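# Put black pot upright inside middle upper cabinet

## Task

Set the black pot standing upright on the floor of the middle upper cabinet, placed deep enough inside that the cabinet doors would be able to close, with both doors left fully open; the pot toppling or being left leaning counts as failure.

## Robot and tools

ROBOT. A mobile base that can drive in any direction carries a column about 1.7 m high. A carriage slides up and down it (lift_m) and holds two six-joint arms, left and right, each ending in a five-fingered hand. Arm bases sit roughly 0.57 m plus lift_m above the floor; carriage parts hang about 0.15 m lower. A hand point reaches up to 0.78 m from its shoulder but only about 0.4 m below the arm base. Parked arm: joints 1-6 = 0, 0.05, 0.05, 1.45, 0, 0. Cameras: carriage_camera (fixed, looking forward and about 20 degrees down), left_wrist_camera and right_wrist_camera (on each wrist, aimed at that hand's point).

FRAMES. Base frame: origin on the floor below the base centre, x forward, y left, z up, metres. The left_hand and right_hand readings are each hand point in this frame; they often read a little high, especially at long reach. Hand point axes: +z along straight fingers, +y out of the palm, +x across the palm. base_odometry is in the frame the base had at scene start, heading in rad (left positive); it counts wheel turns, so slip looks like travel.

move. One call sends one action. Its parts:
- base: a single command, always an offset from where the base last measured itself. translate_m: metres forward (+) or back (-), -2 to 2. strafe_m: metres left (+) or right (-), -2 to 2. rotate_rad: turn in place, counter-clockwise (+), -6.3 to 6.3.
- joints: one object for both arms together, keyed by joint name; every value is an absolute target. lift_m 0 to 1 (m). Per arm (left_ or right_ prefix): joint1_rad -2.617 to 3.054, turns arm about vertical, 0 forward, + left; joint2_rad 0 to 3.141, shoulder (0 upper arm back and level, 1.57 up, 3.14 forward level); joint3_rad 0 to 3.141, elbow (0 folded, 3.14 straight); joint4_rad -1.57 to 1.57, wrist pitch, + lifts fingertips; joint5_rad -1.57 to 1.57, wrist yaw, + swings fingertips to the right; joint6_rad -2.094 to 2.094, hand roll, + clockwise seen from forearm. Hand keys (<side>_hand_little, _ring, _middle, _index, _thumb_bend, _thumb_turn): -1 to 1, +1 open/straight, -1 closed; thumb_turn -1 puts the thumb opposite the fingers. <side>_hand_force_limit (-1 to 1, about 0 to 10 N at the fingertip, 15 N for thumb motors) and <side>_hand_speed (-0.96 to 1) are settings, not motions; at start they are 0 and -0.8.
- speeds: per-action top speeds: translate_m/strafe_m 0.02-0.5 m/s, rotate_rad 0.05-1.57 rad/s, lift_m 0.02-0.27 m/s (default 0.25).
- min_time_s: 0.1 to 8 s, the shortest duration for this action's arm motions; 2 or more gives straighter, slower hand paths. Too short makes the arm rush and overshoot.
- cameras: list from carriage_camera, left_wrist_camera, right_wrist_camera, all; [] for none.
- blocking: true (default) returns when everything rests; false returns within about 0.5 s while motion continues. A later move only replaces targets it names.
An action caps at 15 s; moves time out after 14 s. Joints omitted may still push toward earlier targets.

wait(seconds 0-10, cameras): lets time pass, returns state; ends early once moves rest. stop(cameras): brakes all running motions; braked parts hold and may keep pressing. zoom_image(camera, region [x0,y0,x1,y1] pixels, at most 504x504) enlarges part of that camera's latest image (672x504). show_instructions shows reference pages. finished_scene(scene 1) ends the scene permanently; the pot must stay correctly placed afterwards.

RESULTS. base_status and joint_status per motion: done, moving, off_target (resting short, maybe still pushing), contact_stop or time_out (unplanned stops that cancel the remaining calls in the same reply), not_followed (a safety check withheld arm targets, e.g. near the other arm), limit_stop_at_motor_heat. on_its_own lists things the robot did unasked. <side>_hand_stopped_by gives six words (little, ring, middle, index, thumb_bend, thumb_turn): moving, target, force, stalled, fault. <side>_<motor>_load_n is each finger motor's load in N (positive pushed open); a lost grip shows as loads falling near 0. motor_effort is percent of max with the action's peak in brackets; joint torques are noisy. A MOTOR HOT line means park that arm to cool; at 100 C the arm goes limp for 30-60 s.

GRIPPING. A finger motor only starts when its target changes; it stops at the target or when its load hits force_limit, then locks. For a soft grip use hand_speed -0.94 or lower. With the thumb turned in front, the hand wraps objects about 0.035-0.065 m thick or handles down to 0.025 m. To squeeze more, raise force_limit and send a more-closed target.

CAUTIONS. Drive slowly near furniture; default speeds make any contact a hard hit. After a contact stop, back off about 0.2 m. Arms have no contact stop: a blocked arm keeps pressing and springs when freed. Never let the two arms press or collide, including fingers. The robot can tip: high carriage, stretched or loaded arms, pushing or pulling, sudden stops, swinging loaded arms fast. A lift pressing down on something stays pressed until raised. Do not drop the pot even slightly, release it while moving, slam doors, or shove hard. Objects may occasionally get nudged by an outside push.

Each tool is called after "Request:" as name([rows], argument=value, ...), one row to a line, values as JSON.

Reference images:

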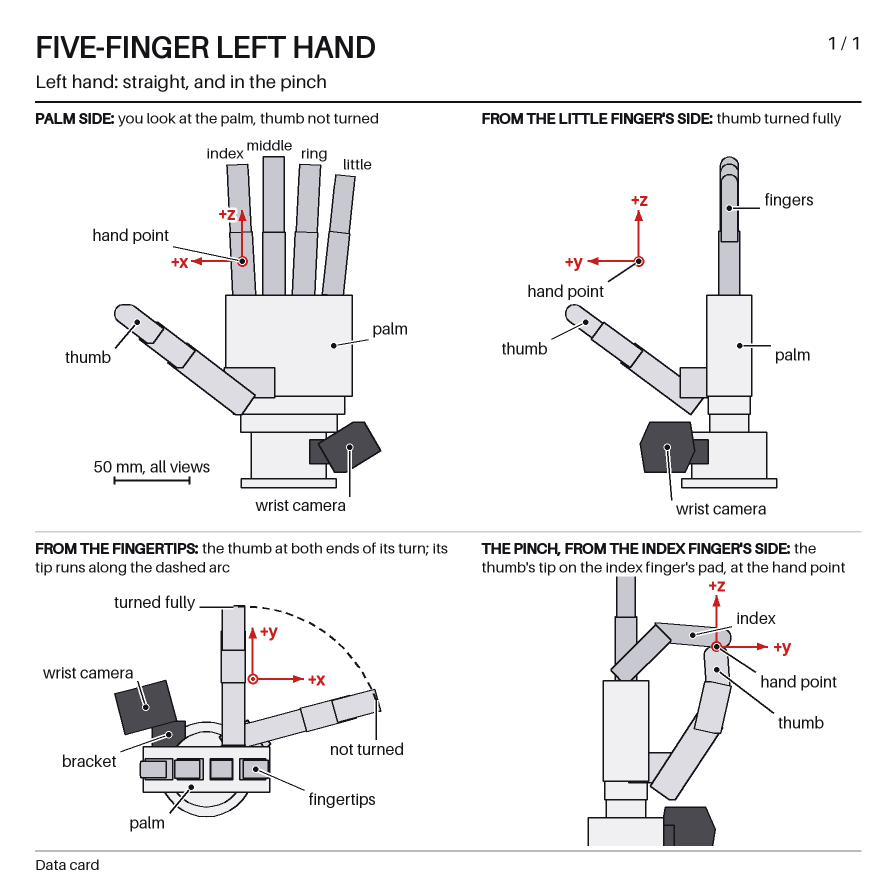

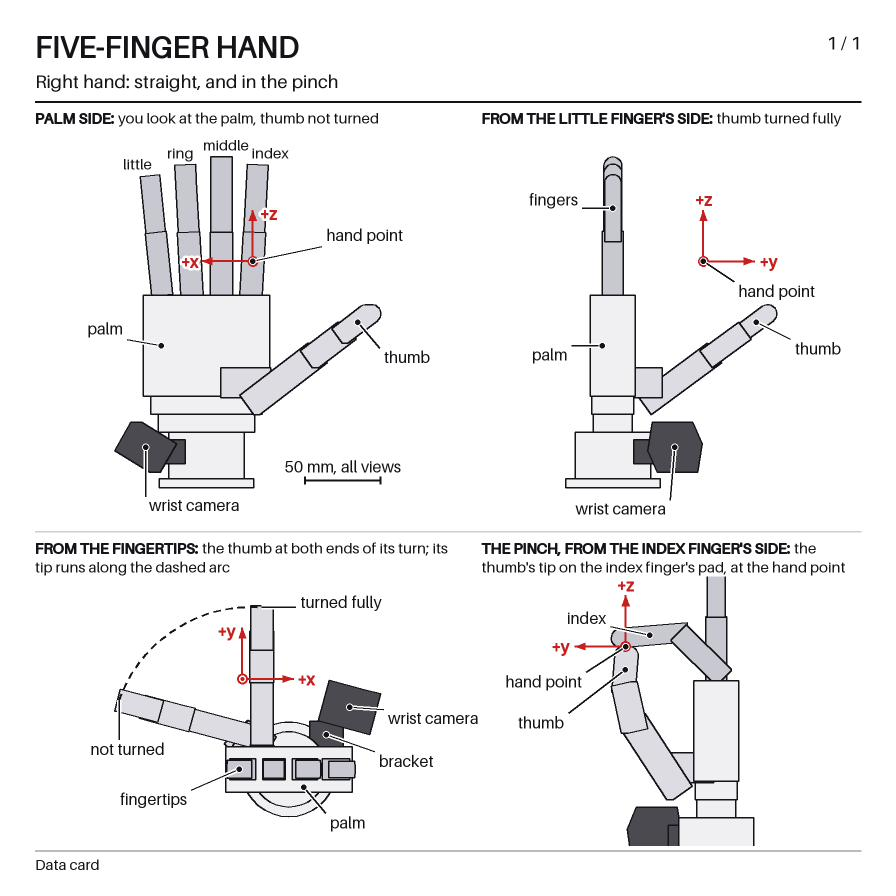

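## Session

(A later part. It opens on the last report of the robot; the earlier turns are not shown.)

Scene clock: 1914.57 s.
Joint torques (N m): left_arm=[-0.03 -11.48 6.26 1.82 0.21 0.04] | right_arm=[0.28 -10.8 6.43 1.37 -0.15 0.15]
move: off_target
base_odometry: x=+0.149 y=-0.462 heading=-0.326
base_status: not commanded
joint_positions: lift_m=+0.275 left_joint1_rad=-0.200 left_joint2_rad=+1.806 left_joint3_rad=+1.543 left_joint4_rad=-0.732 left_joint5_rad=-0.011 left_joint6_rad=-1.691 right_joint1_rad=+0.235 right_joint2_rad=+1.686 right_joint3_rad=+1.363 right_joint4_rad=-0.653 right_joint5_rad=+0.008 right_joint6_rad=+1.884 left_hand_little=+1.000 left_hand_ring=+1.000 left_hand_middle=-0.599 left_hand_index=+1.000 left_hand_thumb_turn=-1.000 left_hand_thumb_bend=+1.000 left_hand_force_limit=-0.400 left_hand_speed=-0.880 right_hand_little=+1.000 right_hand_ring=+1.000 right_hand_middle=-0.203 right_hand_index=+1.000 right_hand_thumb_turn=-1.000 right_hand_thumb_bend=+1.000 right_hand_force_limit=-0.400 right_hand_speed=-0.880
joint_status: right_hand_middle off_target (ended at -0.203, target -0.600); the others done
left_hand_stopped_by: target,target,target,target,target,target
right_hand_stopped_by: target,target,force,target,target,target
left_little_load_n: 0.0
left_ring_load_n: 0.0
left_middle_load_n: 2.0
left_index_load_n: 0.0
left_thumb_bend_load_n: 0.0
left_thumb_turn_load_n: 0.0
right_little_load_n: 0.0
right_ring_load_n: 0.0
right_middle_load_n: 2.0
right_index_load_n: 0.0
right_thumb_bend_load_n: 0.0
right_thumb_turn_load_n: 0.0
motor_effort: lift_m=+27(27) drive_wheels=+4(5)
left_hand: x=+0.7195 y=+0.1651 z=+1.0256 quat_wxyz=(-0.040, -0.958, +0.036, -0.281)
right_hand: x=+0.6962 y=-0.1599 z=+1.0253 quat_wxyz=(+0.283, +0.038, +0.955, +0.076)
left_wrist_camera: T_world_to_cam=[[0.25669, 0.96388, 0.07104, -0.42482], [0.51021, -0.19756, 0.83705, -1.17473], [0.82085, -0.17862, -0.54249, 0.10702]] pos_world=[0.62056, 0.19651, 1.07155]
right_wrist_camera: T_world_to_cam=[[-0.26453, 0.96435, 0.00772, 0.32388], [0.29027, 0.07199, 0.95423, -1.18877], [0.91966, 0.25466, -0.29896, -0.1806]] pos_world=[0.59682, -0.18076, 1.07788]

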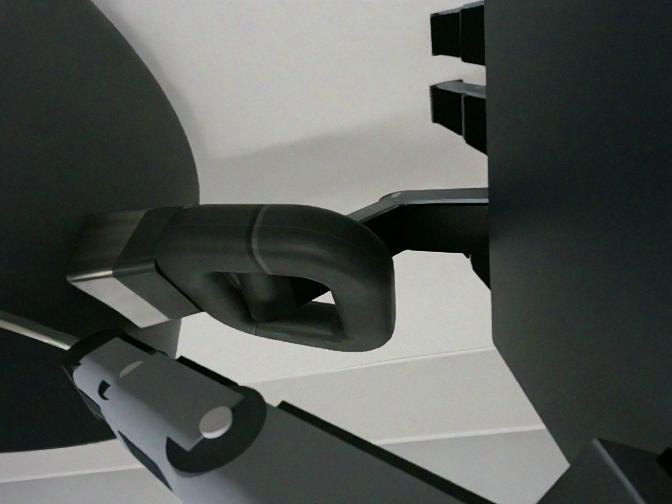

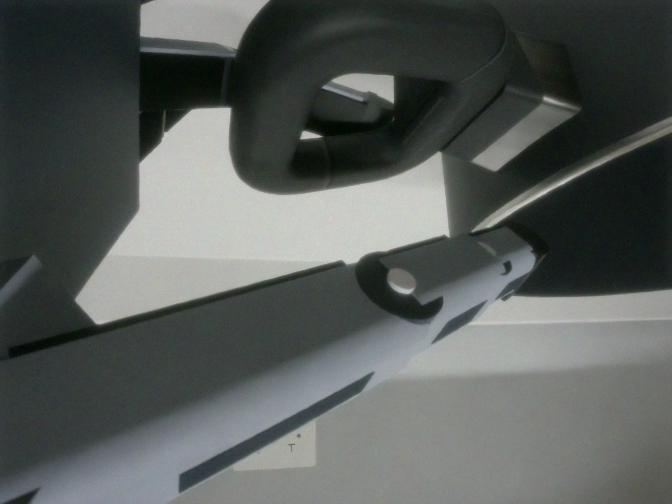

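Request:
move(joints={"left_hand_index": -0.5, "right_hand_index": -0.5, "left_hand_ring": -0.7, "right_hand_ring": -0.7}, cameras=["left_wrist_camera", "right_wrist_camera"])

Request:
move(joints={"left_hand_thumb_bend": -0.4, "right_hand_thumb_bend": -0.4}, cameras=["left_wrist_camera", "right_wrist_camera"])

Scene clock: 1927.57 s.
Joint torques (N m): left_arm=[-0.05 -11.49 6.34 1.86 0.21 0.01] | right_arm=[0.25 -10.82 6.46 1.29 -0.24 0.11]
move: off_target
base_odometry: x=+0.149 y=-0.462 heading=-0.326
base_status: not commanded
joint_positions: lift_m=+0.275 left_joint1_rad=-0.200 left_joint2_rad=+1.806 left_joint3_rad=+1.541 left_joint4_rad=-0.736 left_joint5_rad=-0.011 left_joint6_rad=-1.690 right_joint1_rad=+0.235 right_joint2_rad=+1.686 right_joint3_rad=+1.363 right_joint4_rad=-0.643 right_joint5_rad=+0.017 right_joint6_rad=+1.888 left_hand_little=+1.000 left_hand_ring=-0.582 left_hand_middle=-0.600 left_hand_index=-0.236 left_hand_thumb_turn=-1.000 left_hand_thumb_bend=+1.000 left_hand_force_limit=-0.400 left_hand_speed=-0.880 right_hand_little=+1.000 right_hand_ring=-0.700 right_hand_middle=-0.203 right_hand_index=-0.500 right_hand_thumb_turn=-1.000 right_hand_thumb_bend=+1.000 right_hand_force_limit=-0.400 right_hand_speed=-0.880
joint_status: left_hand_ring off_target (ended at -0.582, target -0.700); left_hand_index off_target (ended at -0.236, target -0.500); the others done
left_hand_stopped_by: target,force,target,force,target,target
right_hand_stopped_by: target,target,force,target,target,target
left_little_load_n: 0.0
left_ring_load_n: 3.5
left_middle_load_n: 0.0
left_index_load_n: 0.0
left_thumb_bend_load_n: 0.0
left_thumb_turn_load_n: -0.5
right_little_load_n: 0.0
right_ring_load_n: 0.5
right_middle_load_n: 0.5
right_index_load_n: 0.0
right_thumb_bend_load_n: 0.0
right_thumb_turn_load_n: 0.0
motor_effort: lift_m=+27(27) drive_wheels=+4(4)
left_hand: x=+0.7182 y=+0.1653 z=+1.0240 quat_wxyz=(-0.039, -0.959, +0.037, -0.278)
right_hand: x=+0.6988 y=-0.1613 z=+1.0270 quat_wxyz=(+0.289, +0.042, +0.954, +0.073)
left_wrist_camera: T_world_to_cam=[[0.25834, 0.96341, 0.07145, -0.42607], [0.51482, -0.19988, 0.83367, -1.17229], [0.81745, -0.17859, -0.54762, 0.11505]] pos_world=[0.61954, 0.19671, 1.07075]
right_wrist_camera: T_world_to_cam=[[-0.25615, 0.96663, 0.00282, 0.32547], [0.28097, 0.07166, 0.95704, -1.18751], [0.9249, 0.24594, -0.28995, -0.19654]] pos_world=[0.59881, -0.18117, 1.07859]

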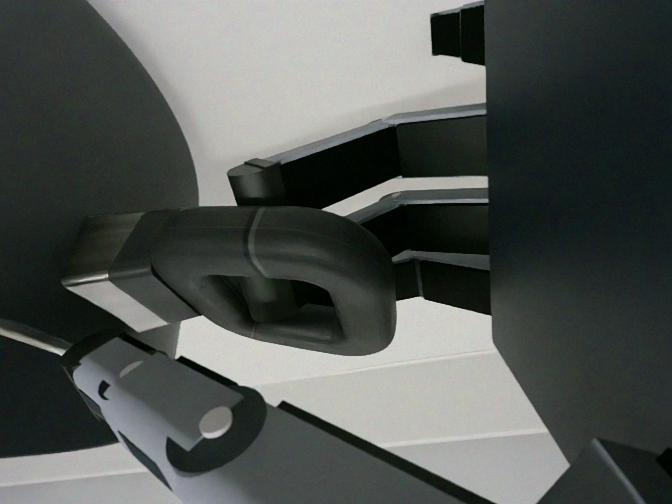

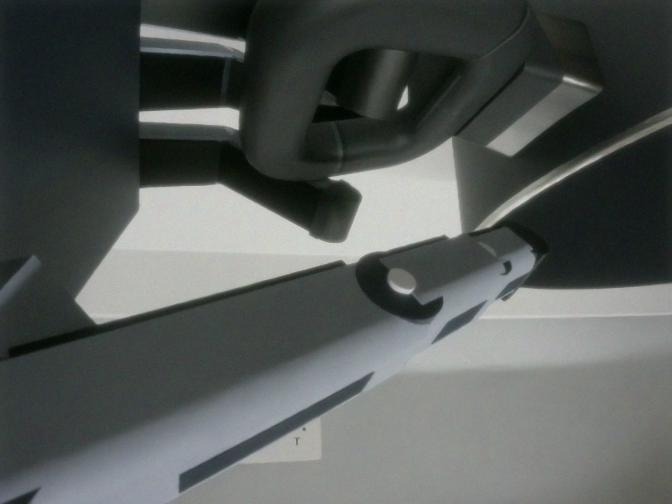

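Scene clock: 1933.40 s.
Joint torques (N m): left_arm=[-0.03 -11.48 6.35 1.86 0.21 0.01] | right_arm=[0.27 -10.84 6.46 1.27 -0.18 0.11]
move: off_target
base_odometry: x=+0.149 y=-0.462 heading=-0.326
base_status: not commanded
joint_positions: lift_m=+0.275 left_joint1_rad=-0.200 left_joint2_rad=+1.806 left_joint3_rad=+1.541 left_joint4_rad=-0.736 left_joint5_rad=-0.011 left_joint6_rad=-1.690 right_joint1_rad=+0.235 right_joint2_rad=+1.686 right_joint3_rad=+1.363 right_joint4_rad=-0.641 right_joint5_rad=+0.012 right_joint6_rad=+1.888 left_hand_little=+1.000 left_hand_ring=-0.582 left_hand_middle=-0.600 left_hand_index=-0.236 left_hand_thumb_turn=-1.000 left_hand_thumb_bend=+0.705 left_hand_force_limit=-0.400 left_hand_speed=-0.880 right_hand_little=+1.000 right_hand_ring=-0.700 right_hand_middle=-0.203 right_hand_index=-0.500 right_hand_thumb_turn=-1.000 right_hand_thumb_bend=+0.383 right_hand_force_limit=-0.400 right_hand_speed=-0.880
joint_status: left_hand_thumb_bend off_target (ended at +0.705, target -0.400); right_hand_thumb_bend off_target (ended at +0.383, target -0.400)
left_hand_stopped_by: target,force,target,force,force,target
right_hand_stopped_by: target,target,force,target,force,target
left_little_load_n: 0.0
left_ring_load_n: 4.5
left_middle_load_n: 0.0
left_index_load_n: 0.5
left_thumb_bend_load_n: 4.5
left_thumb_turn_load_n: 1.0
right_little_load_n: 0.0
right_ring_load_n: 0.0
right_middle_load_n: 3.5
right_index_load_n: 0.0
right_thumb_bend_load_n: 4.5
right_thumb_turn_load_n: 1.5
motor_effort: lift_m=+27(27) drive_wheels=+4(4)
left_hand: x=+0.7182 y=+0.1653 z=+1.0240 quat_wxyz=(-0.039, -0.959, +0.037, -0.278)
right_hand: x=+0.6989 y=-0.1602 z=+1.0277 quat_wxyz=(+0.289, +0.041, +0.953, +0.076)
left_wrist_camera: T_world_to_cam=[[0.25834, 0.96341, 0.07145, -0.42607], [0.51482, -0.19988, 0.83367, -1.17229], [0.81745, -0.17859, -0.54762, 0.11505]] pos_world=[0.61954, 0.19671, 1.07075]
right_wrist_camera: T_world_to_cam=[[-0.25908, 0.96583, 0.00709, 0.32192], [0.27924, 0.06788, 0.95782, -1.18845], [0.92461, 0.25013, -0.28729, -0.19861]] pos_world=[0.59891, -0.18057, 1.07898]

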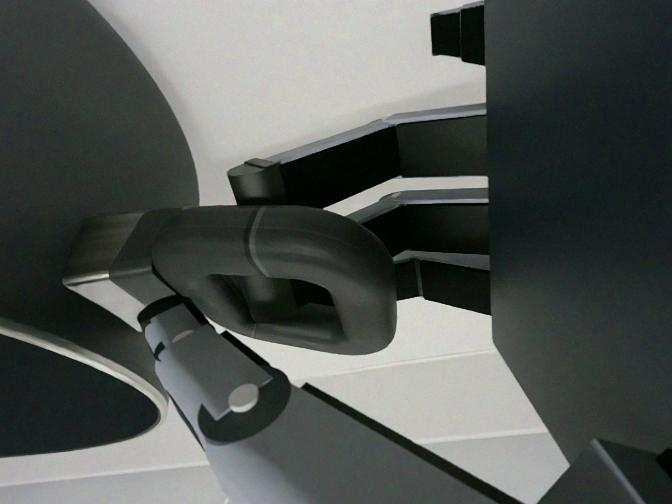

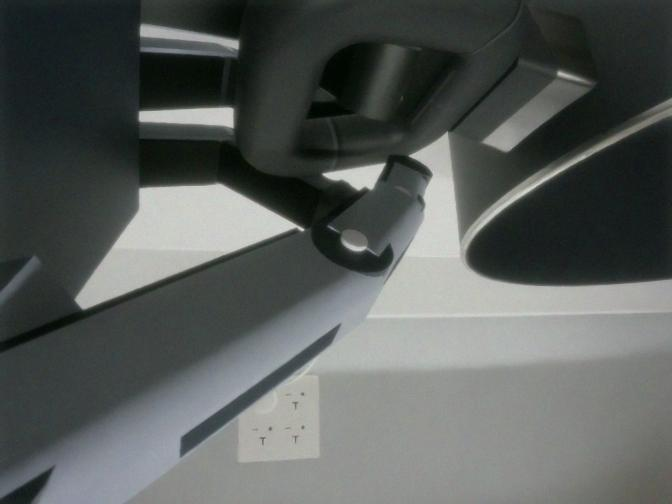

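Request:
move(joints={"left_hand_force_limit": 0.0, "right_hand_force_limit": 0.0, "left_hand_index": -0.6, "left_hand_middle": -0.8, "left_hand_ring": -0.8, "right_hand_middle": -0.6, "right_hand_ring": -0.85})

Request:
move(joints={"left_hand_thumb_bend": -0.6, "right_hand_thumb_bend": -0.6})

Request:
move(joints={"lift_m": 0.31}, speeds={"lift_m": 0.03}, cameras=["all"])

Scene clock: 1946.43 s.
Joint torques (N m): left_arm=[-0.03 -11.49 6.34 1.94 0.14 0.01] | right_arm=[0.06 -10.82 6.45 1.26 -0.11 0.1]
move: off_target
base_odometry: x=+0.149 y=-0.462 heading=-0.326
base_status: not commanded
joint_positions: lift_m=+0.275 left_joint1_rad=-0.200 left_joint2_rad=+1.806 left_joint3_rad=+1.541 left_joint4_rad=-0.747 left_joint5_rad=-0.003 left_joint6_rad=-1.689 right_joint1_rad=+0.238 right_joint2_rad=+1.686 right_joint3_rad=+1.363 right_joint4_rad=-0.640 right_joint5_rad=+0.004 right_joint6_rad=+1.889 left_hand_little=+1.000 left_hand_ring=-0.591 left_hand_middle=-0.685 left_hand_index=-0.266 left_hand_thumb_turn=-1.000 left_hand_thumb_bend=+0.705 left_hand_force_limit=+0.000 left_hand_speed=-0.880 right_hand_little=+1.000 right_hand_ring=-0.849 right_hand_middle=-0.203 right_hand_index=-0.500 right_hand_thumb_turn=-1.000 right_hand_thumb_bend=+0.382 right_hand_force_limit=+0.000 right_hand_speed=-0.880
joint_status: left_hand_ring off_target (ended at -0.591, target -0.800); left_hand_middle off_target (ended at -0.685, target -0.800); left_hand_index off_target (ended at -0.266, target -0.600); right_hand_middle off_target (ended at -0.203, target -0.600); the others done
left_hand_stopped_by: target,force,force,force,force,target
right_hand_stopped_by: target,target,force,target,force,target
left_little_load_n: 0.0
left_ring_load_n: 1.0
left_middle_load_n: 4.5
left_index_load_n: 2.0
left_thumb_bend_load_n: 4.5
left_thumb_turn_load_n: 3.0
right_little_load_n: 0.0
right_ring_load_n: 1.5
right_middle_load_n: 0.5
right_index_load_n: 0.0
right_thumb_bend_load_n: 0.0
right_thumb_turn_load_n: 0.0
motor_effort: lift_m=+27(27) drive_wheels=+4(4)
left_hand: x=+0.7155 y=+0.1643 z=+1.0226 quat_wxyz=(-0.042, -0.960, +0.039, -0.273)
right_hand: x=+0.6983 y=-0.1576 z=+1.0282 quat_wxyz=(+0.289, +0.039, +0.953, +0.080)
pictures: none

Scene clock: 1947.47 s.
Joint torques (N m): left_arm=[-0.03 -11.47 6.34 1.96 0.13 0.01] | right_arm=[0.08 -10.82 6.46 1.26 -0.1 0.1]
move: off_target
base_odometry: x=+0.149 y=-0.462 heading=-0.326
base_status: not commanded
joint_positions: lift_m=+0.275 left_joint1_rad=-0.200 left_joint2_rad=+1.806 left_joint3_rad=+1.541 left_joint4_rad=-0.747 left_joint5_rad=-0.002 left_joint6_rad=-1.689 right_joint1_rad=+0.238 right_joint2_rad=+1.686 right_joint3_rad=+1.363 right_joint4_rad=-0.640 right_joint5_rad=+0.003 right_joint6_rad=+1.889 left_hand_little=+1.000 left_hand_ring=-0.591 left_hand_middle=-0.685 left_hand_index=-0.266 left_hand_thumb_turn=-1.000 left_hand_thumb_bend=+0.692 left_hand_force_limit=+0.000 left_hand_speed=-0.880 right_hand_little=+1.000 right_hand_ring=-0.849 right_hand_middle=-0.203 right_hand_index=-0.500 right_hand_thumb_turn=-1.000 right_hand_thumb_bend=+0.314 right_hand_force_limit=+0.000 right_hand_speed=-0.880
joint_status: left_hand_thumb_bend off_target (ended at +0.692, target -0.600); right_hand_thumb_bend off_target (ended at +0.314, target -0.600)
left_hand_stopped_by: target,force,force,force,force,target
right_hand_stopped_by: target,target,force,target,force,target
left_little_load_n: 0.0
left_ring_load_n: 2.0
left_middle_load_n: 4.0
left_index_load_n: 2.5
left_thumb_bend_load_n: 8.0
left_thumb_turn_load_n: 3.5
right_little_load_n: 0.0
right_ring_load_n: 0.5
right_middle_load_n: 2.0
right_index_load_n: 0.5
right_thumb_bend_load_n: 8.0
right_thumb_turn_load_n: 1.0
motor_effort: lift_m=+27(27) drive_wheels=+4(4)
left_hand: x=+0.7155 y=+0.1640 z=+1.0226 quat_wxyz=(-0.043, -0.960, +0.039, -0.273)
right_hand: x=+0.6982 y=-0.1574 z=+1.0283 quat_wxyz=(+0.288, +0.039, +0.953, +0.081)
pictures: none

Scene clock: 1948.93 s.
Joint torques (N m): left_arm=[0.96 -11.38 7.84 2.42 0.08 -0.21] | right_arm=[-0.51 -10.85 8.03 1.79 -0.08 0.16]
move: done
base_odometry: x=+0.149 y=-0.462 heading=-0.326
base_status: not commanded
joint_positions: lift_m=+0.310 left_joint1_rad=-0.212 left_joint2_rad=+1.806 left_joint3_rad=+1.522 left_joint4_rad=-0.800 left_joint5_rad=+0.004 left_joint6_rad=-1.670 right_joint1_rad=+0.244 right_joint2_rad=+1.688 right_joint3_rad=+1.340 right_joint4_rad=-0.714 right_joint5_rad=+0.000 right_joint6_rad=+1.885 left_hand_little=+1.000 left_hand_ring=-0.591 left_hand_middle=-0.685 left_hand_index=-0.267 left_hand_thumb_turn=-1.000 left_hand_thumb_bend=+0.692 left_hand_force_limit=+0.000 left_hand_speed=-0.880 right_hand_little=+1.000 right_hand_ring=-0.849 right_hand_middle=-0.203 right_hand_index=-0.500 right_hand_thumb_turn=-1.000 right_hand_thumb_bend=+0.314 right_hand_force_limit=+0.000 right_hand_speed=-0.880
joint_status: all done
left_hand_stopped_by: target,force,force,force,force,target
right_hand_stopped_by: target,target,force,target,force,target
left_little_load_n: 0.0
left_ring_load_n: 8.0
left_middle_load_n: 2.0
left_index_load_n: 0.0
left_thumb_bend_load_n: 4.5
left_thumb_turn_load_n: 2.5
right_little_load_n: 0.0
right_ring_load_n: 2.0
right_middle_load_n: 4.0
right_index_load_n: 0.5
right_thumb_bend_load_n: 7.5
right_thumb_turn_load_n: 0.5
motor_effort: lift_m=+33(37) drive_wheels=+4(4)
left_hand: x=+0.6967 y=+0.1599 z=+1.0398 quat_wxyz=(-0.039, -0.969, +0.055, -0.238)
right_hand: x=+0.6771 y=-0.1584 z=+1.0383 quat_wxyz=(+0.242, +0.034, +0.967, +0.069)
pictures: carriage_camera, left_wrist_camera, right_wrist_camera
carriage_camera: T_world_to_cam=[[-0.00431, -0.99787, -0.0651, 0.0839], [-0.30808, 0.06326, -0.94925, 1.29484], [0.95135, 0.01596, -0.30769, 0.27378]] pos_world=[0.13881, -0.00255, 1.31884]
left_wrist_camera: T_world_to_cam=[[0.29884, 0.95233, 0.06132, -0.43229], [0.57356, -0.2306, 0.78603, -1.16185], [0.7627, -0.19973, -0.61514, 0.25196]] pos_world=[0.60341, 0.19409, 1.09475]
right_wrist_camera: T_world_to_cam=[[-0.27549, 0.96113, 0.01838, 0.31312], [0.36905, 0.08809, 0.92522, -1.21638], [0.88764, 0.26167, -0.37897, -0.05372]] pos_world=[0.58285, -0.17975, 1.09932]

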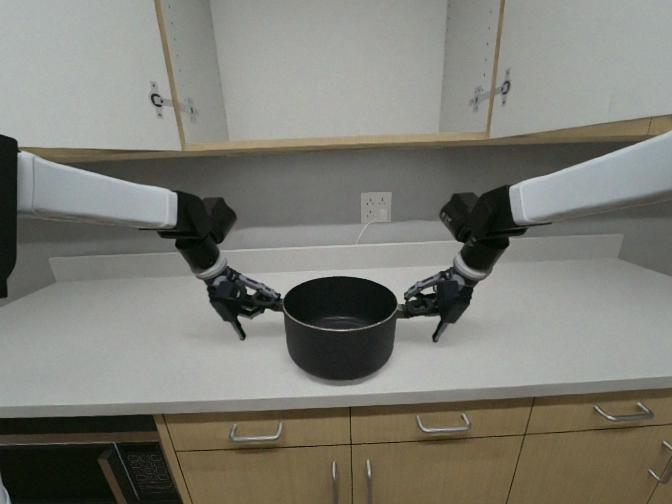

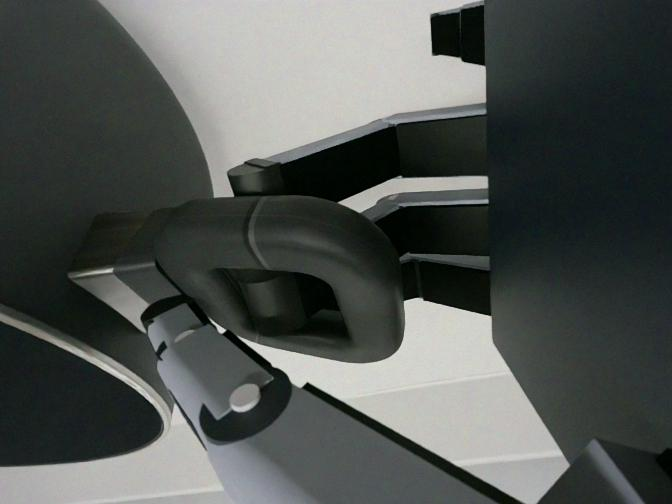

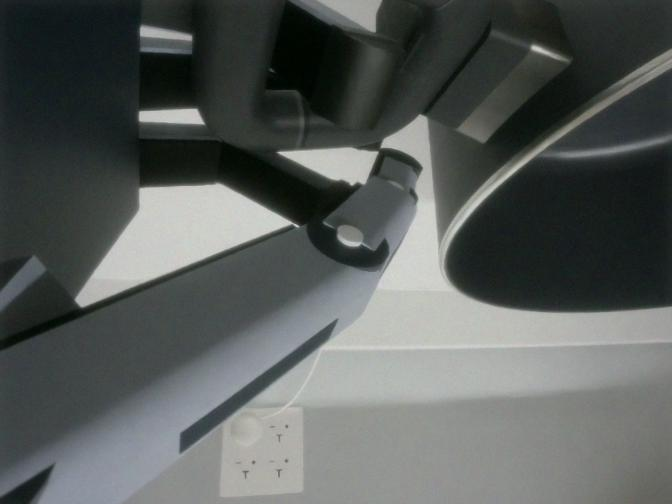

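Request:
move(joints={"lift_m": 0.35, "left_joint4_rad": -0.64, "right_joint4_rad": -0.565}, speeds={"lift_m": 0.03}, min_time_s=1.5, cameras=["all"])

Request:
zoom_image(camera="carriage_camera", region=[200, 200, 480, 480])

Scene clock: 1957.13 s.
Joint torques (N m): left_arm=[1.11 -11.48 7.92 2.89 0.08 -0.26] | right_arm=[-0.59 -11.15 8.18 2.15 -0.09 0.15]
move: off_target
base_odometry: x=+0.149 y=-0.462 heading=-0.326
base_status: not commanded
joint_positions: lift_m=+0.350 left_joint1_rad=-0.212 left_joint2_rad=+1.806 left_joint3_rad=+1.520 left_joint4_rad=-0.746 left_joint5_rad=+0.004 left_joint6_rad=-1.665 right_joint1_rad=+0.245 right_joint2_rad=+1.690 right_joint3_rad=+1.340 right_joint4_rad=-0.664 right_joint5_rad=+0.002 right_joint6_rad=+1.885 left_hand_little=+1.000 left_hand_ring=-0.591 left_hand_middle=-0.685 left_hand_index=-0.267 left_hand_thumb_turn=-1.000 left_hand_thumb_bend=+0.692 left_hand_force_limit=+0.000 left_hand_speed=-0.880 right_hand_little=+1.000 right_hand_ring=-0.850 right_hand_middle=-0.203 right_hand_index=-0.500 right_hand_thumb_turn=-1.000 right_hand_thumb_bend=+0.314 right_hand_force_limit=+0.000 right_hand_speed=-0.880
joint_status: left_joint4_rad off_target (ended at -0.746, target -0.640); right_joint4_rad off_target (ended at -0.664, target -0.565); the others done
left_hand_stopped_by: target,force,force,force,force,target
right_hand_stopped_by: target,target,force,target,force,target
left_little_load_n: 0.0
left_ring_load_n: 7.0
left_middle_load_n: 2.0
left_index_load_n: 0.0
left_thumb_bend_load_n: 4.5
left_thumb_turn_load_n: 1.5
right_little_load_n: 0.0
right_ring_load_n: 0.5
right_middle_load_n: 4.5
right_index_load_n: 0.5
right_thumb_bend_load_n: 7.5
right_thumb_turn_load_n: 0.5
motor_effort: lift_m=+34(37) drive_wheels=-4(5)
left_hand: x=+0.7074 y=+0.1572 z=+1.0877 quat_wxyz=(-0.043, -0.962, +0.057, -0.263)
right_hand: x=+0.6873 y=-0.1560 z=+1.0861 quat_wxyz=(+0.265, +0.033, +0.961, +0.075)
pictures: carriage_camera, left_wrist_camera, right_wrist_camera
carriage_camera: T_world_to_cam=[[-0.00431, -0.99787, -0.0651, 0.08651], [-0.30808, 0.06326, -0.94925, 1.33282], [0.95135, 0.01596, -0.30769, 0.28609]] pos_world=[0.13881, -0.00255, 1.35884]
left_wrist_camera: T_world_to_cam=[[0.2999, 0.9515, 0.06856, -0.44443], [0.53118, -0.22626, 0.81649, -1.21009], [0.79241, -0.20845, -0.57327, 0.20759]] pos_world=[0.61156, 0.19236, 1.13751]
right_wrist_camera: T_world_to_cam=[[-0.27629, 0.96096, 0.01517, 0.31677], [0.3252, 0.07862, 0.94237, -1.2546], [0.90438, 0.2653, -0.33423, -0.10485]] pos_world=[0.59035, -0.17795, 1.14244]

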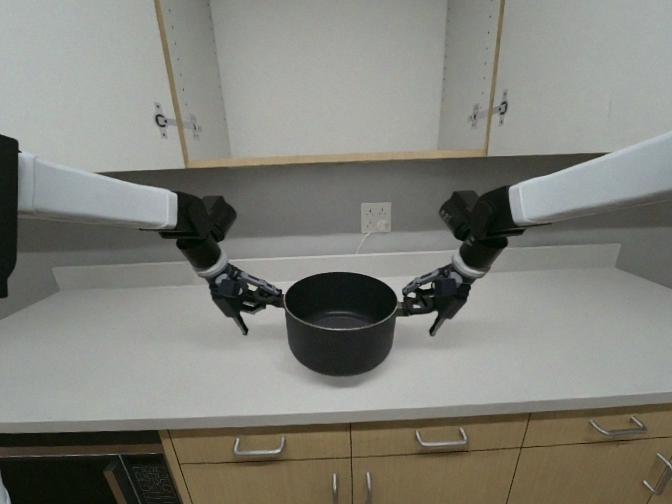

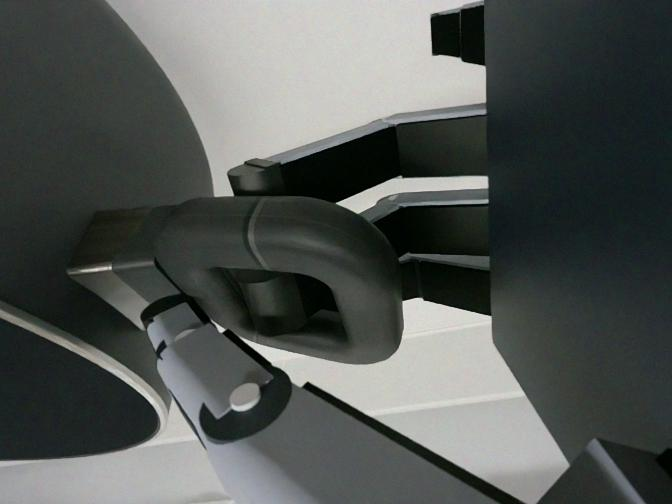

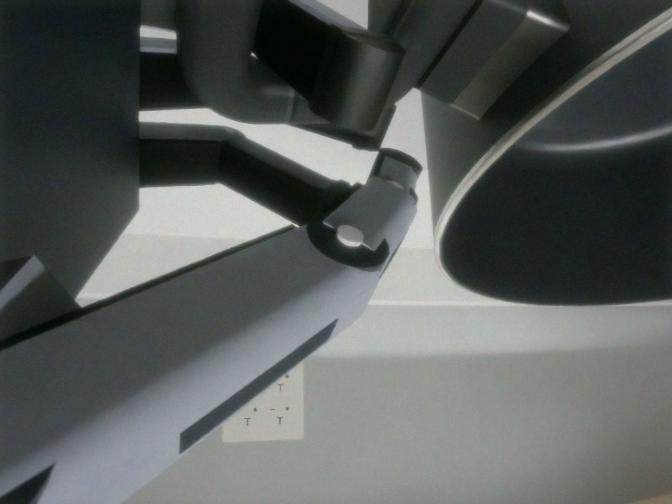

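Scaled by 1.800 from the camera's image (finer frame: 960x720).

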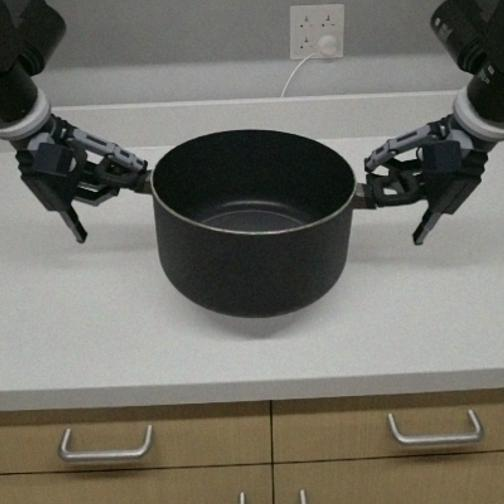

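Request:
move(base={"translate_m": -0.17}, speeds={"translate_m": 0.1})

Request:
move(joints={"lift_m": 0.82}, speeds={"lift_m": 0.08}, cameras=["all"])

Scene clock: 1995.63 s.
Joint torques (N m): left_arm=[0.96 -11.51 7.87 2.81 0.09 -0.28] | right_arm=[-0.55 -11.23 8.16 2.1 -0.11 0.15]
move: done
base_odometry: x=-0.012 y=-0.408 heading=-0.326
base_status: done
joint_positions: lift_m=+0.350 left_joint1_rad=-0.212 left_joint2_rad=+1.806 left_joint3_rad=+1.520 left_joint4_rad=-0.743 left_joint5_rad=+0.003 left_joint6_rad=-1.665 right_joint1_rad=+0.245 right_joint2_rad=+1.691 right_joint3_rad=+1.340 right_joint4_rad=-0.656 right_joint5_rad=+0.004 right_joint6_rad=+1.884 left_hand_little=+1.000 left_hand_ring=-0.591 left_hand_middle=-0.685 left_hand_index=-0.267 left_hand_thumb_turn=-1.000 left_hand_thumb_bend=+0.692 left_hand_force_limit=+0.000 left_hand_speed=-0.880 right_hand_little=+1.000 right_hand_ring=-0.850 right_hand_middle=-0.203 right_hand_index=-0.500 right_hand_thumb_turn=-1.000 right_hand_thumb_bend=+0.314 right_hand_force_limit=+0.000 right_hand_speed=-0.880
joint_status: not commanded
left_hand_stopped_by: target,force,force,force,force,target
right_hand_stopped_by: target,target,force,target,force,target
left_little_load_n: 0.0
left_ring_load_n: 7.0
left_middle_load_n: 2.0
left_index_load_n: 0.0
left_thumb_bend_load_n: 4.0
left_thumb_turn_load_n: 1.0
right_little_load_n: 0.0
right_ring_load_n: 1.0
right_middle_load_n: 4.5
right_index_load_n: 0.5
right_thumb_bend_load_n: 7.5
right_thumb_turn_load_n: 0.0
motor_effort: lift_m=+33(34) drive_wheels=-2(12)
left_hand: x=+0.7082 y=+0.1574 z=+1.0882 quat_wxyz=(-0.042, -0.962, +0.057, -0.264)
right_hand: x=+0.6889 y=-0.1561 z=+1.0868 quat_wxyz=(+0.268, +0.034, +0.960, +0.075)
pictures: none

Scene clock: 2002.00 s.
Joint torques (N m): left_arm=[0.99 -11.64 8.4 2.75 0.1 -0.28] | right_arm=[-0.54 -11.58 8.53 2.02 -0.11 0.15]
move: done
base_odometry: x=-0.012 y=-0.408 heading=-0.326
base_status: not commanded
joint_positions: lift_m=+0.820 left_joint1_rad=-0.212 left_joint2_rad=+1.808 left_joint3_rad=+1.515 left_joint4_rad=-0.738 left_joint5_rad=+0.003 left_joint6_rad=-1.664 right_joint1_rad=+0.245 right_joint2_rad=+1.695 right_joint3_rad=+1.337 right_joint4_rad=-0.652 right_joint5_rad=+0.004 right_joint6_rad=+1.884 left_hand_little=+1.000 left_hand_ring=-0.591 left_hand_middle=-0.685 left_hand_index=-0.267 left_hand_thumb_turn=-1.000 left_hand_thumb_bend=+0.692 left_hand_force_limit=+0.000 left_hand_speed=-0.880 right_hand_little=+1.000 right_hand_ring=-0.850 right_hand_middle=-0.203 right_hand_index=-0.500 right_hand_thumb_turn=-1.000 right_hand_thumb_bend=+0.314 right_hand_force_limit=+0.000 right_hand_speed=-0.880
joint_status: all done
left_hand_stopped_by: target,force,force,force,force,target
right_hand_stopped_by: target,target,force,target,force,target
left_little_load_n: 0.0
left_ring_load_n: 6.5
left_middle_load_n: 2.5
left_index_load_n: 0.0
left_thumb_bend_load_n: 4.0
left_thumb_turn_load_n: 1.0
right_little_load_n: 0.0
right_ring_load_n: 0.5
right_middle_load_n: 5.0
right_index_load_n: 0.5
right_thumb_bend_load_n: 7.5
right_thumb_turn_load_n: 0.0
motor_effort: lift_m=+32(40) drive_wheels=-1(2)
left_hand: x=+0.7080 y=+0.1574 z=+1.5559 quat_wxyz=(-0.042, -0.962, +0.057, -0.263)
right_hand: x=+0.6891 y=-0.1561 z=+1.5545 quat_wxyz=(+0.267, +0.034, +0.960, +0.074)
pictures: carriage_camera, left_wrist_camera, right_wrist_camera
carriage_camera: T_world_to_cam=[[-0.00431, -0.99787, -0.0651, 0.11711], [-0.30808, 0.06326, -0.94925, 1.77906], [0.95135, 0.01596, -0.30769, 0.43074]] pos_world=[0.13881, -0.00255, 1.82894]
left_wrist_camera: T_world_to_cam=[[0.30002, 0.95132, 0.07052, -0.47996], [0.53017, -0.22775, 0.81673, -1.5921], [0.79304, -0.20764, -0.57269, 0.47416]] pos_world=[0.61206, 0.19246, 1.60571]
right_wrist_camera: T_world_to_cam=[[-0.27521, 0.9613, 0.01259, 0.31347], [0.32156, 0.0797, 0.94353, -1.69575], [0.90601, 0.26372, -0.33105, 0.04384]] pos_world=[0.59184, -0.17775, 1.61055]

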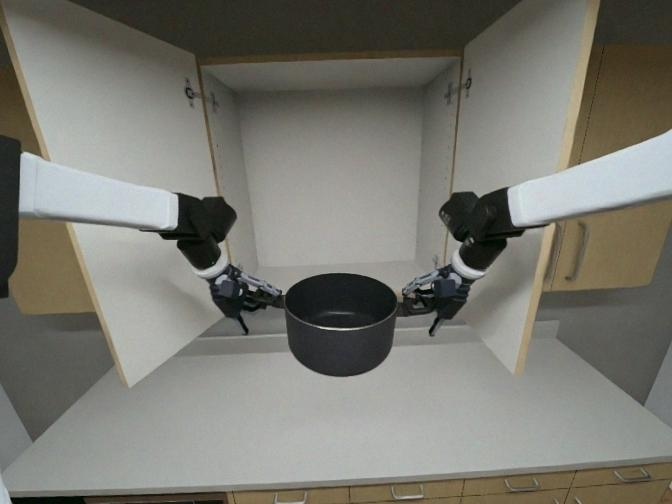

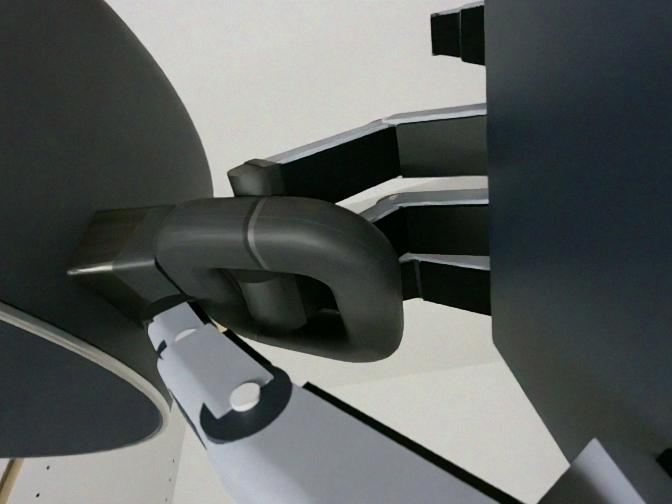

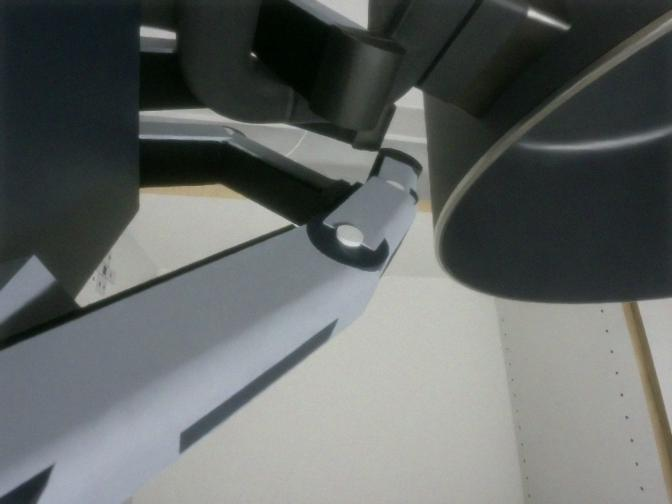

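Request:
move(joints={"lift_m": 0.965, "left_joint1_rad": -0.15, "left_joint2_rad": 2.528, "left_joint3_rad": 2.20, "left_joint4_rad": -0.534, "left_joint6_rad": -1.632, "right_joint1_rad": 0.176, "right_joint2_rad": 2.396, "right_joint3_rad": 1.906, "right_joint4_rad": -0.362, "right_joint6_rad": 1.827}, speeds={"lift_m": 0.03}, min_time_s=5, cameras=["all"])

Request:
zoom_image(camera="carriage_camera", region=[180, 160, 500, 440])

Scene clock: 2013.93 s.
Joint torques (N m): left_arm=[1.57 -16.17 10.92 2.69 0.12 -0.17] | right_arm=[-1.25 -17.46 11.18 2.09 -0.26 0.08]
move: off_target
base_odometry: x=-0.012 y=-0.408 heading=-0.326
base_status: not commanded
joint_positions: lift_m=+0.965 left_joint1_rad=-0.166 left_joint2_rad=+2.563 left_joint3_rad=+2.137 left_joint4_rad=-0.631 left_joint5_rad=-0.001 left_joint6_rad=-1.620 right_joint1_rad=+0.189 right_joint2_rad=+2.424 right_joint3_rad=+1.842 right_joint4_rad=-0.459 right_joint5_rad=+0.019 right_joint6_rad=+1.825 left_hand_little=+1.000 left_hand_ring=-0.591 left_hand_middle=-0.685 left_hand_index=-0.267 left_hand_thumb_turn=-1.000 left_hand_thumb_bend=+0.692 left_hand_force_limit=+0.000 left_hand_speed=-0.880 right_hand_little=+1.000 right_hand_ring=-0.850 right_hand_middle=-0.203 right_hand_index=-0.500 right_hand_thumb_turn=-1.000 right_hand_thumb_bend=+0.314 right_hand_force_limit=+0.000 right_hand_speed=-0.880
joint_status: left_joint3_rad off_target (ended at +2.137, target +2.200); left_joint4_rad off_target (ended at -0.631, target -0.534); right_joint3_rad off_target (ended at +1.842, target +1.906); right_joint4_rad off_target (ended at -0.459, target -0.362); the others done
left_hand_stopped_by: target,force,force,force,force,target
right_hand_stopped_by: target,target,force,target,force,target
left_little_load_n: 0.0
left_ring_load_n: 8.5
left_middle_load_n: 4.5
left_index_load_n: 0.0
left_thumb_bend_load_n: 7.0
left_thumb_turn_load_n: 3.0
right_little_load_n: 0.0
right_ring_load_n: 1.0
right_middle_load_n: 4.0
right_index_load_n: 0.5
right_thumb_bend_load_n: 7.0
right_thumb_turn_load_n: 0.5
motor_effort: lift_m=+34(38) drive_wheels=-2(2)
left_hand: x=+0.8600 y=+0.1546 z=+1.5494 quat_wxyz=(-0.027, -0.966, +0.056, -0.252)
right_hand: x=+0.8398 y=-0.1551 z=+1.5482 quat_wxyz=(+0.257, +0.034, +0.965, +0.049)
pictures: carriage_camera, left_wrist_camera, right_wrist_camera
carriage_camera: T_world_to_cam=[[-0.00431, -0.99787, -0.0651, 0.12654], [-0.30808, 0.06326, -0.94925, 1.91661], [0.95135, 0.01596, -0.30769, 0.47532]] pos_world=[0.13881, -0.00255, 1.97384]
left_wrist_camera: T_world_to_cam=[[0.29226, 0.95179, 0.09316, -0.55093], [0.54947, -0.24685, 0.79822, -1.65295], [0.78273, -0.1821, -0.59512, 0.38886]] pos_world=[0.76489, 0.18715, 1.60215]
right_wrist_camera: T_world_to_cam=[[-0.26275, 0.96443, -0.02895, 0.4085], [0.34378, 0.12161, 0.93114, -1.73123], [0.90154, 0.2347, -0.3635, -0.04551]] pos_world=[0.74353, -0.17275, 1.60731]

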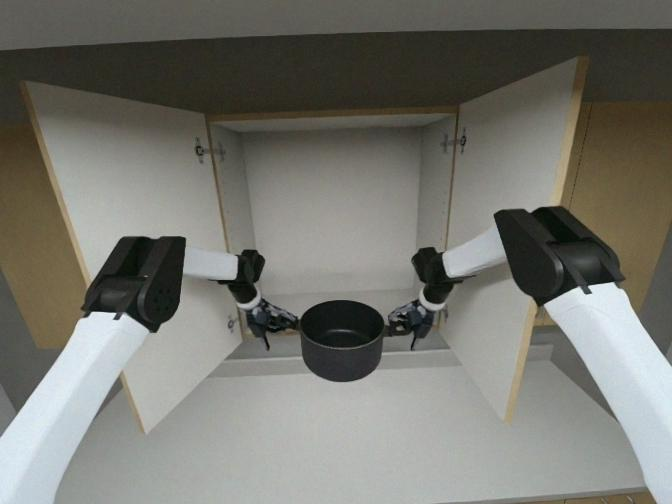

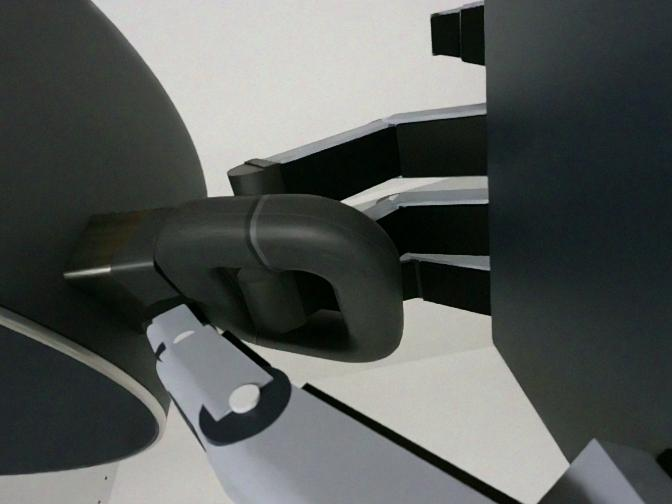

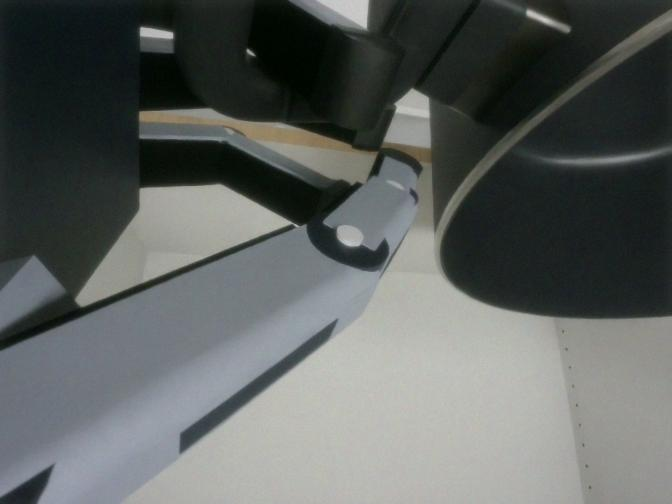

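Scaled by 1.575 from the camera's image (finer frame: 960x720).

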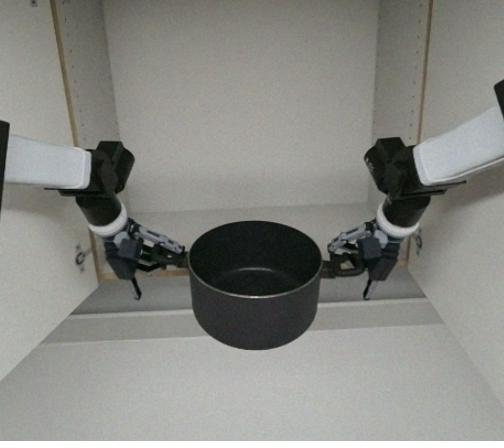

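Request:
move(joints={"lift_m": 0.998}, speeds={"lift_m": 0.04})

Request:
move(base={"translate_m": 0.24}, speeds={"translate_m": 0.09}, cameras=["all"])

Request:
zoom_image(camera="carriage_camera", region=[180, 160, 500, 440])

Scene clock: 2031.97 s.
Joint torques (N m): left_arm=[1.52 -16.47 10.71 2.65 0.12 -0.18] | right_arm=[-1.25 -18.09 10.93 2.04 -0.25 0.1]
move: done
base_odometry: x=-0.012 y=-0.408 heading=-0.326
base_status: not commanded
joint_positions: lift_m=+0.997 left_joint1_rad=-0.165 left_joint2_rad=+2.568 left_joint3_rad=+2.140 left_joint4_rad=-0.627 left_joint5_rad=-0.001 left_joint6_rad=-1.620 right_joint1_rad=+0.188 right_joint2_rad=+2.429 right_joint3_rad=+1.845 right_joint4_rad=-0.456 right_joint5_rad=+0.019 right_joint6_rad=+1.825 left_hand_little=+1.000 left_hand_ring=-0.591 left_hand_middle=-0.685 left_hand_index=-0.267 left_hand_thumb_turn=-1.000 left_hand_thumb_bend=+0.692 left_hand_force_limit=+0.000 left_hand_speed=-0.880 right_hand_little=+1.000 right_hand_ring=-0.850 right_hand_middle=-0.203 right_hand_index=-0.500 right_hand_thumb_turn=-1.000 right_hand_thumb_bend=+0.314 right_hand_force_limit=+0.000 right_hand_speed=-0.880
joint_status: all done
left_hand_stopped_by: target,force,force,force,force,target
right_hand_stopped_by: target,target,force,target,force,target
left_little_load_n: 0.5
left_ring_load_n: 10.0
left_middle_load_n: 4.5
left_index_load_n: 0.0
left_thumb_bend_load_n: 7.0
left_thumb_turn_load_n: 3.0
right_little_load_n: 0.0
right_ring_load_n: 1.0
right_middle_load_n: 4.0
right_index_load_n: 0.5
right_thumb_bend_load_n: 7.5
right_thumb_turn_load_n: 0.5
motor_effort: lift_m=+33(38) drive_wheels=-2(2)
left_hand: x=+0.8610 y=+0.1547 z=+1.5802 quat_wxyz=(-0.027, -0.965, +0.056, -0.253)
right_hand: x=+0.8407 y=-0.1552 z=+1.5793 quat_wxyz=(+0.258, +0.034, +0.964, +0.048)
pictures: none

Scene clock: 2035.43 s.
Joint torques (N m): left_arm=[1.43 -16.62 10.52 2.59 0.1 -0.2] | right_arm=[-1.14 -18 10.96 2.01 -0.21 0.12]
move: done
base_odometry: x=+0.216 y=-0.484 heading=-0.325
base_status: done
joint_positions: lift_m=+0.997 left_joint1_rad=-0.164 left_joint2_rad=+2.569 left_joint3_rad=+2.140 left_joint4_rad=-0.623 left_joint5_rad=+0.001 left_joint6_rad=-1.619 right_joint1_rad=+0.187 right_joint2_rad=+2.429 right_joint3_rad=+1.845 right_joint4_rad=-0.451 right_joint5_rad=+0.015 right_joint6_rad=+1.823 left_hand_little=+1.000 left_hand_ring=-0.591 left_hand_middle=-0.685 left_hand_index=-0.267 left_hand_thumb_turn=-1.000 left_hand_thumb_bend=+0.692 left_hand_force_limit=+0.000 left_hand_speed=-0.880 right_hand_little=+1.000 right_hand_ring=-0.850 right_hand_middle=-0.203 right_hand_index=-0.500 right_hand_thumb_turn=-1.000 right_hand_thumb_bend=+0.314 right_hand_force_limit=+0.000 right_hand_speed=-0.880
joint_status: not commanded
left_hand_stopped_by: target,force,force,force,force,target
right_hand_stopped_by: target,target,force,target,force,target
left_little_load_n: 0.0
left_ring_load_n: 9.0
left_middle_load_n: 4.0
left_index_load_n: 0.0
left_thumb_bend_load_n: 7.0
left_thumb_turn_load_n: 3.0
right_little_load_n: 0.0
right_ring_load_n: 0.5
right_middle_load_n: 4.5
right_index_load_n: 0.5
right_thumb_bend_load_n: 7.5
right_thumb_turn_load_n: 0.5
motor_effort: lift_m=+34(34) drive_wheels=+6(11)
left_hand: x=+0.8617 y=+0.1548 z=+1.5804 quat_wxyz=(-0.028, -0.965, +0.056, -0.255)
right_hand: x=+0.8416 y=-0.1549 z=+1.5804 quat_wxyz=(+0.260, +0.033, +0.964, +0.050)
pictures: carriage_camera, left_wrist_camera, right_wrist_camera
carriage_camera: T_world_to_cam=[[-0.00431, -0.99787, -0.0651, 0.12865], [-0.30808, 0.06326, -0.94925, 1.94736], [0.95135, 0.01596, -0.30769, 0.48529]] pos_world=[0.13881, -0.00255, 2.00624]
left_wrist_camera: T_world_to_cam=[[0.29292, 0.95167, 0.09227, -0.55362], [0.54577, -0.24566, 0.80112, -1.68015], [0.78507, -0.18431, -0.59135, 0.39836]] pos_world=[0.7664, 0.18755, 1.63265]
right_wrist_camera: T_world_to_cam=[[-0.26487, 0.9639, -0.02731, 0.40882], [0.33825, 0.11939, 0.93345, -1.76123], [0.90302, 0.238, -0.35766, -0.04553]] pos_world=[0.74513, -0.17295, 1.63891]

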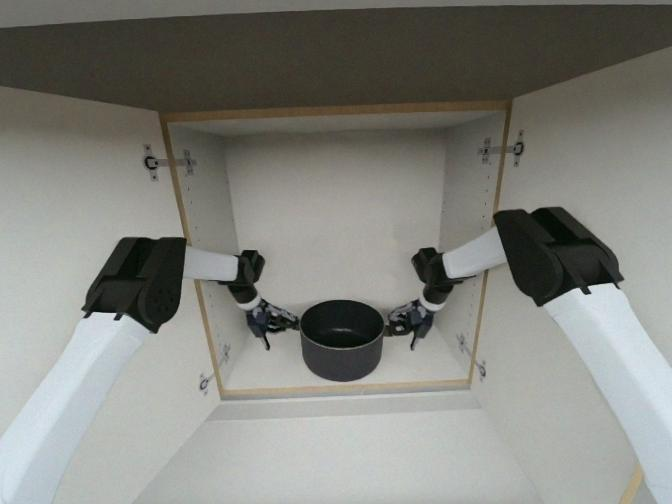

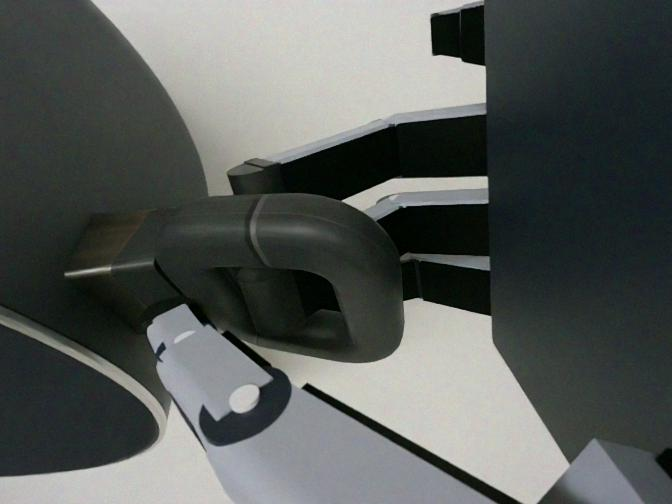

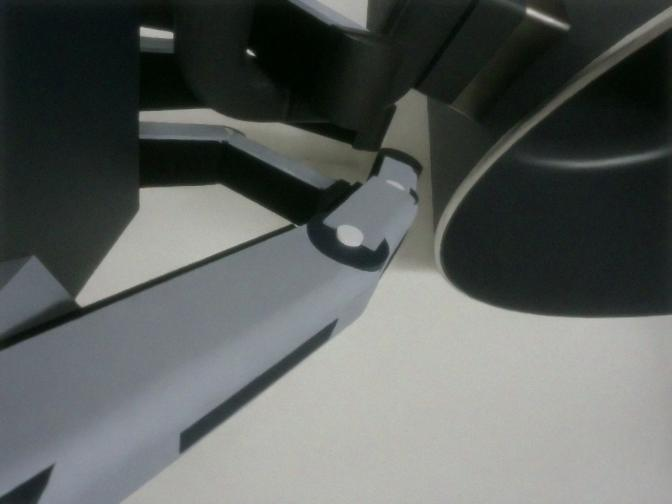

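Scaled by 1.575 from the camera's image (finer frame: 960x720).

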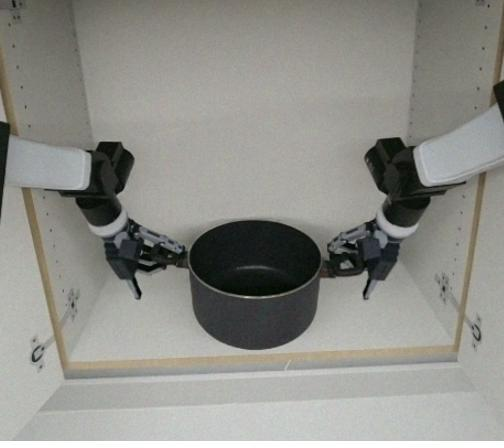

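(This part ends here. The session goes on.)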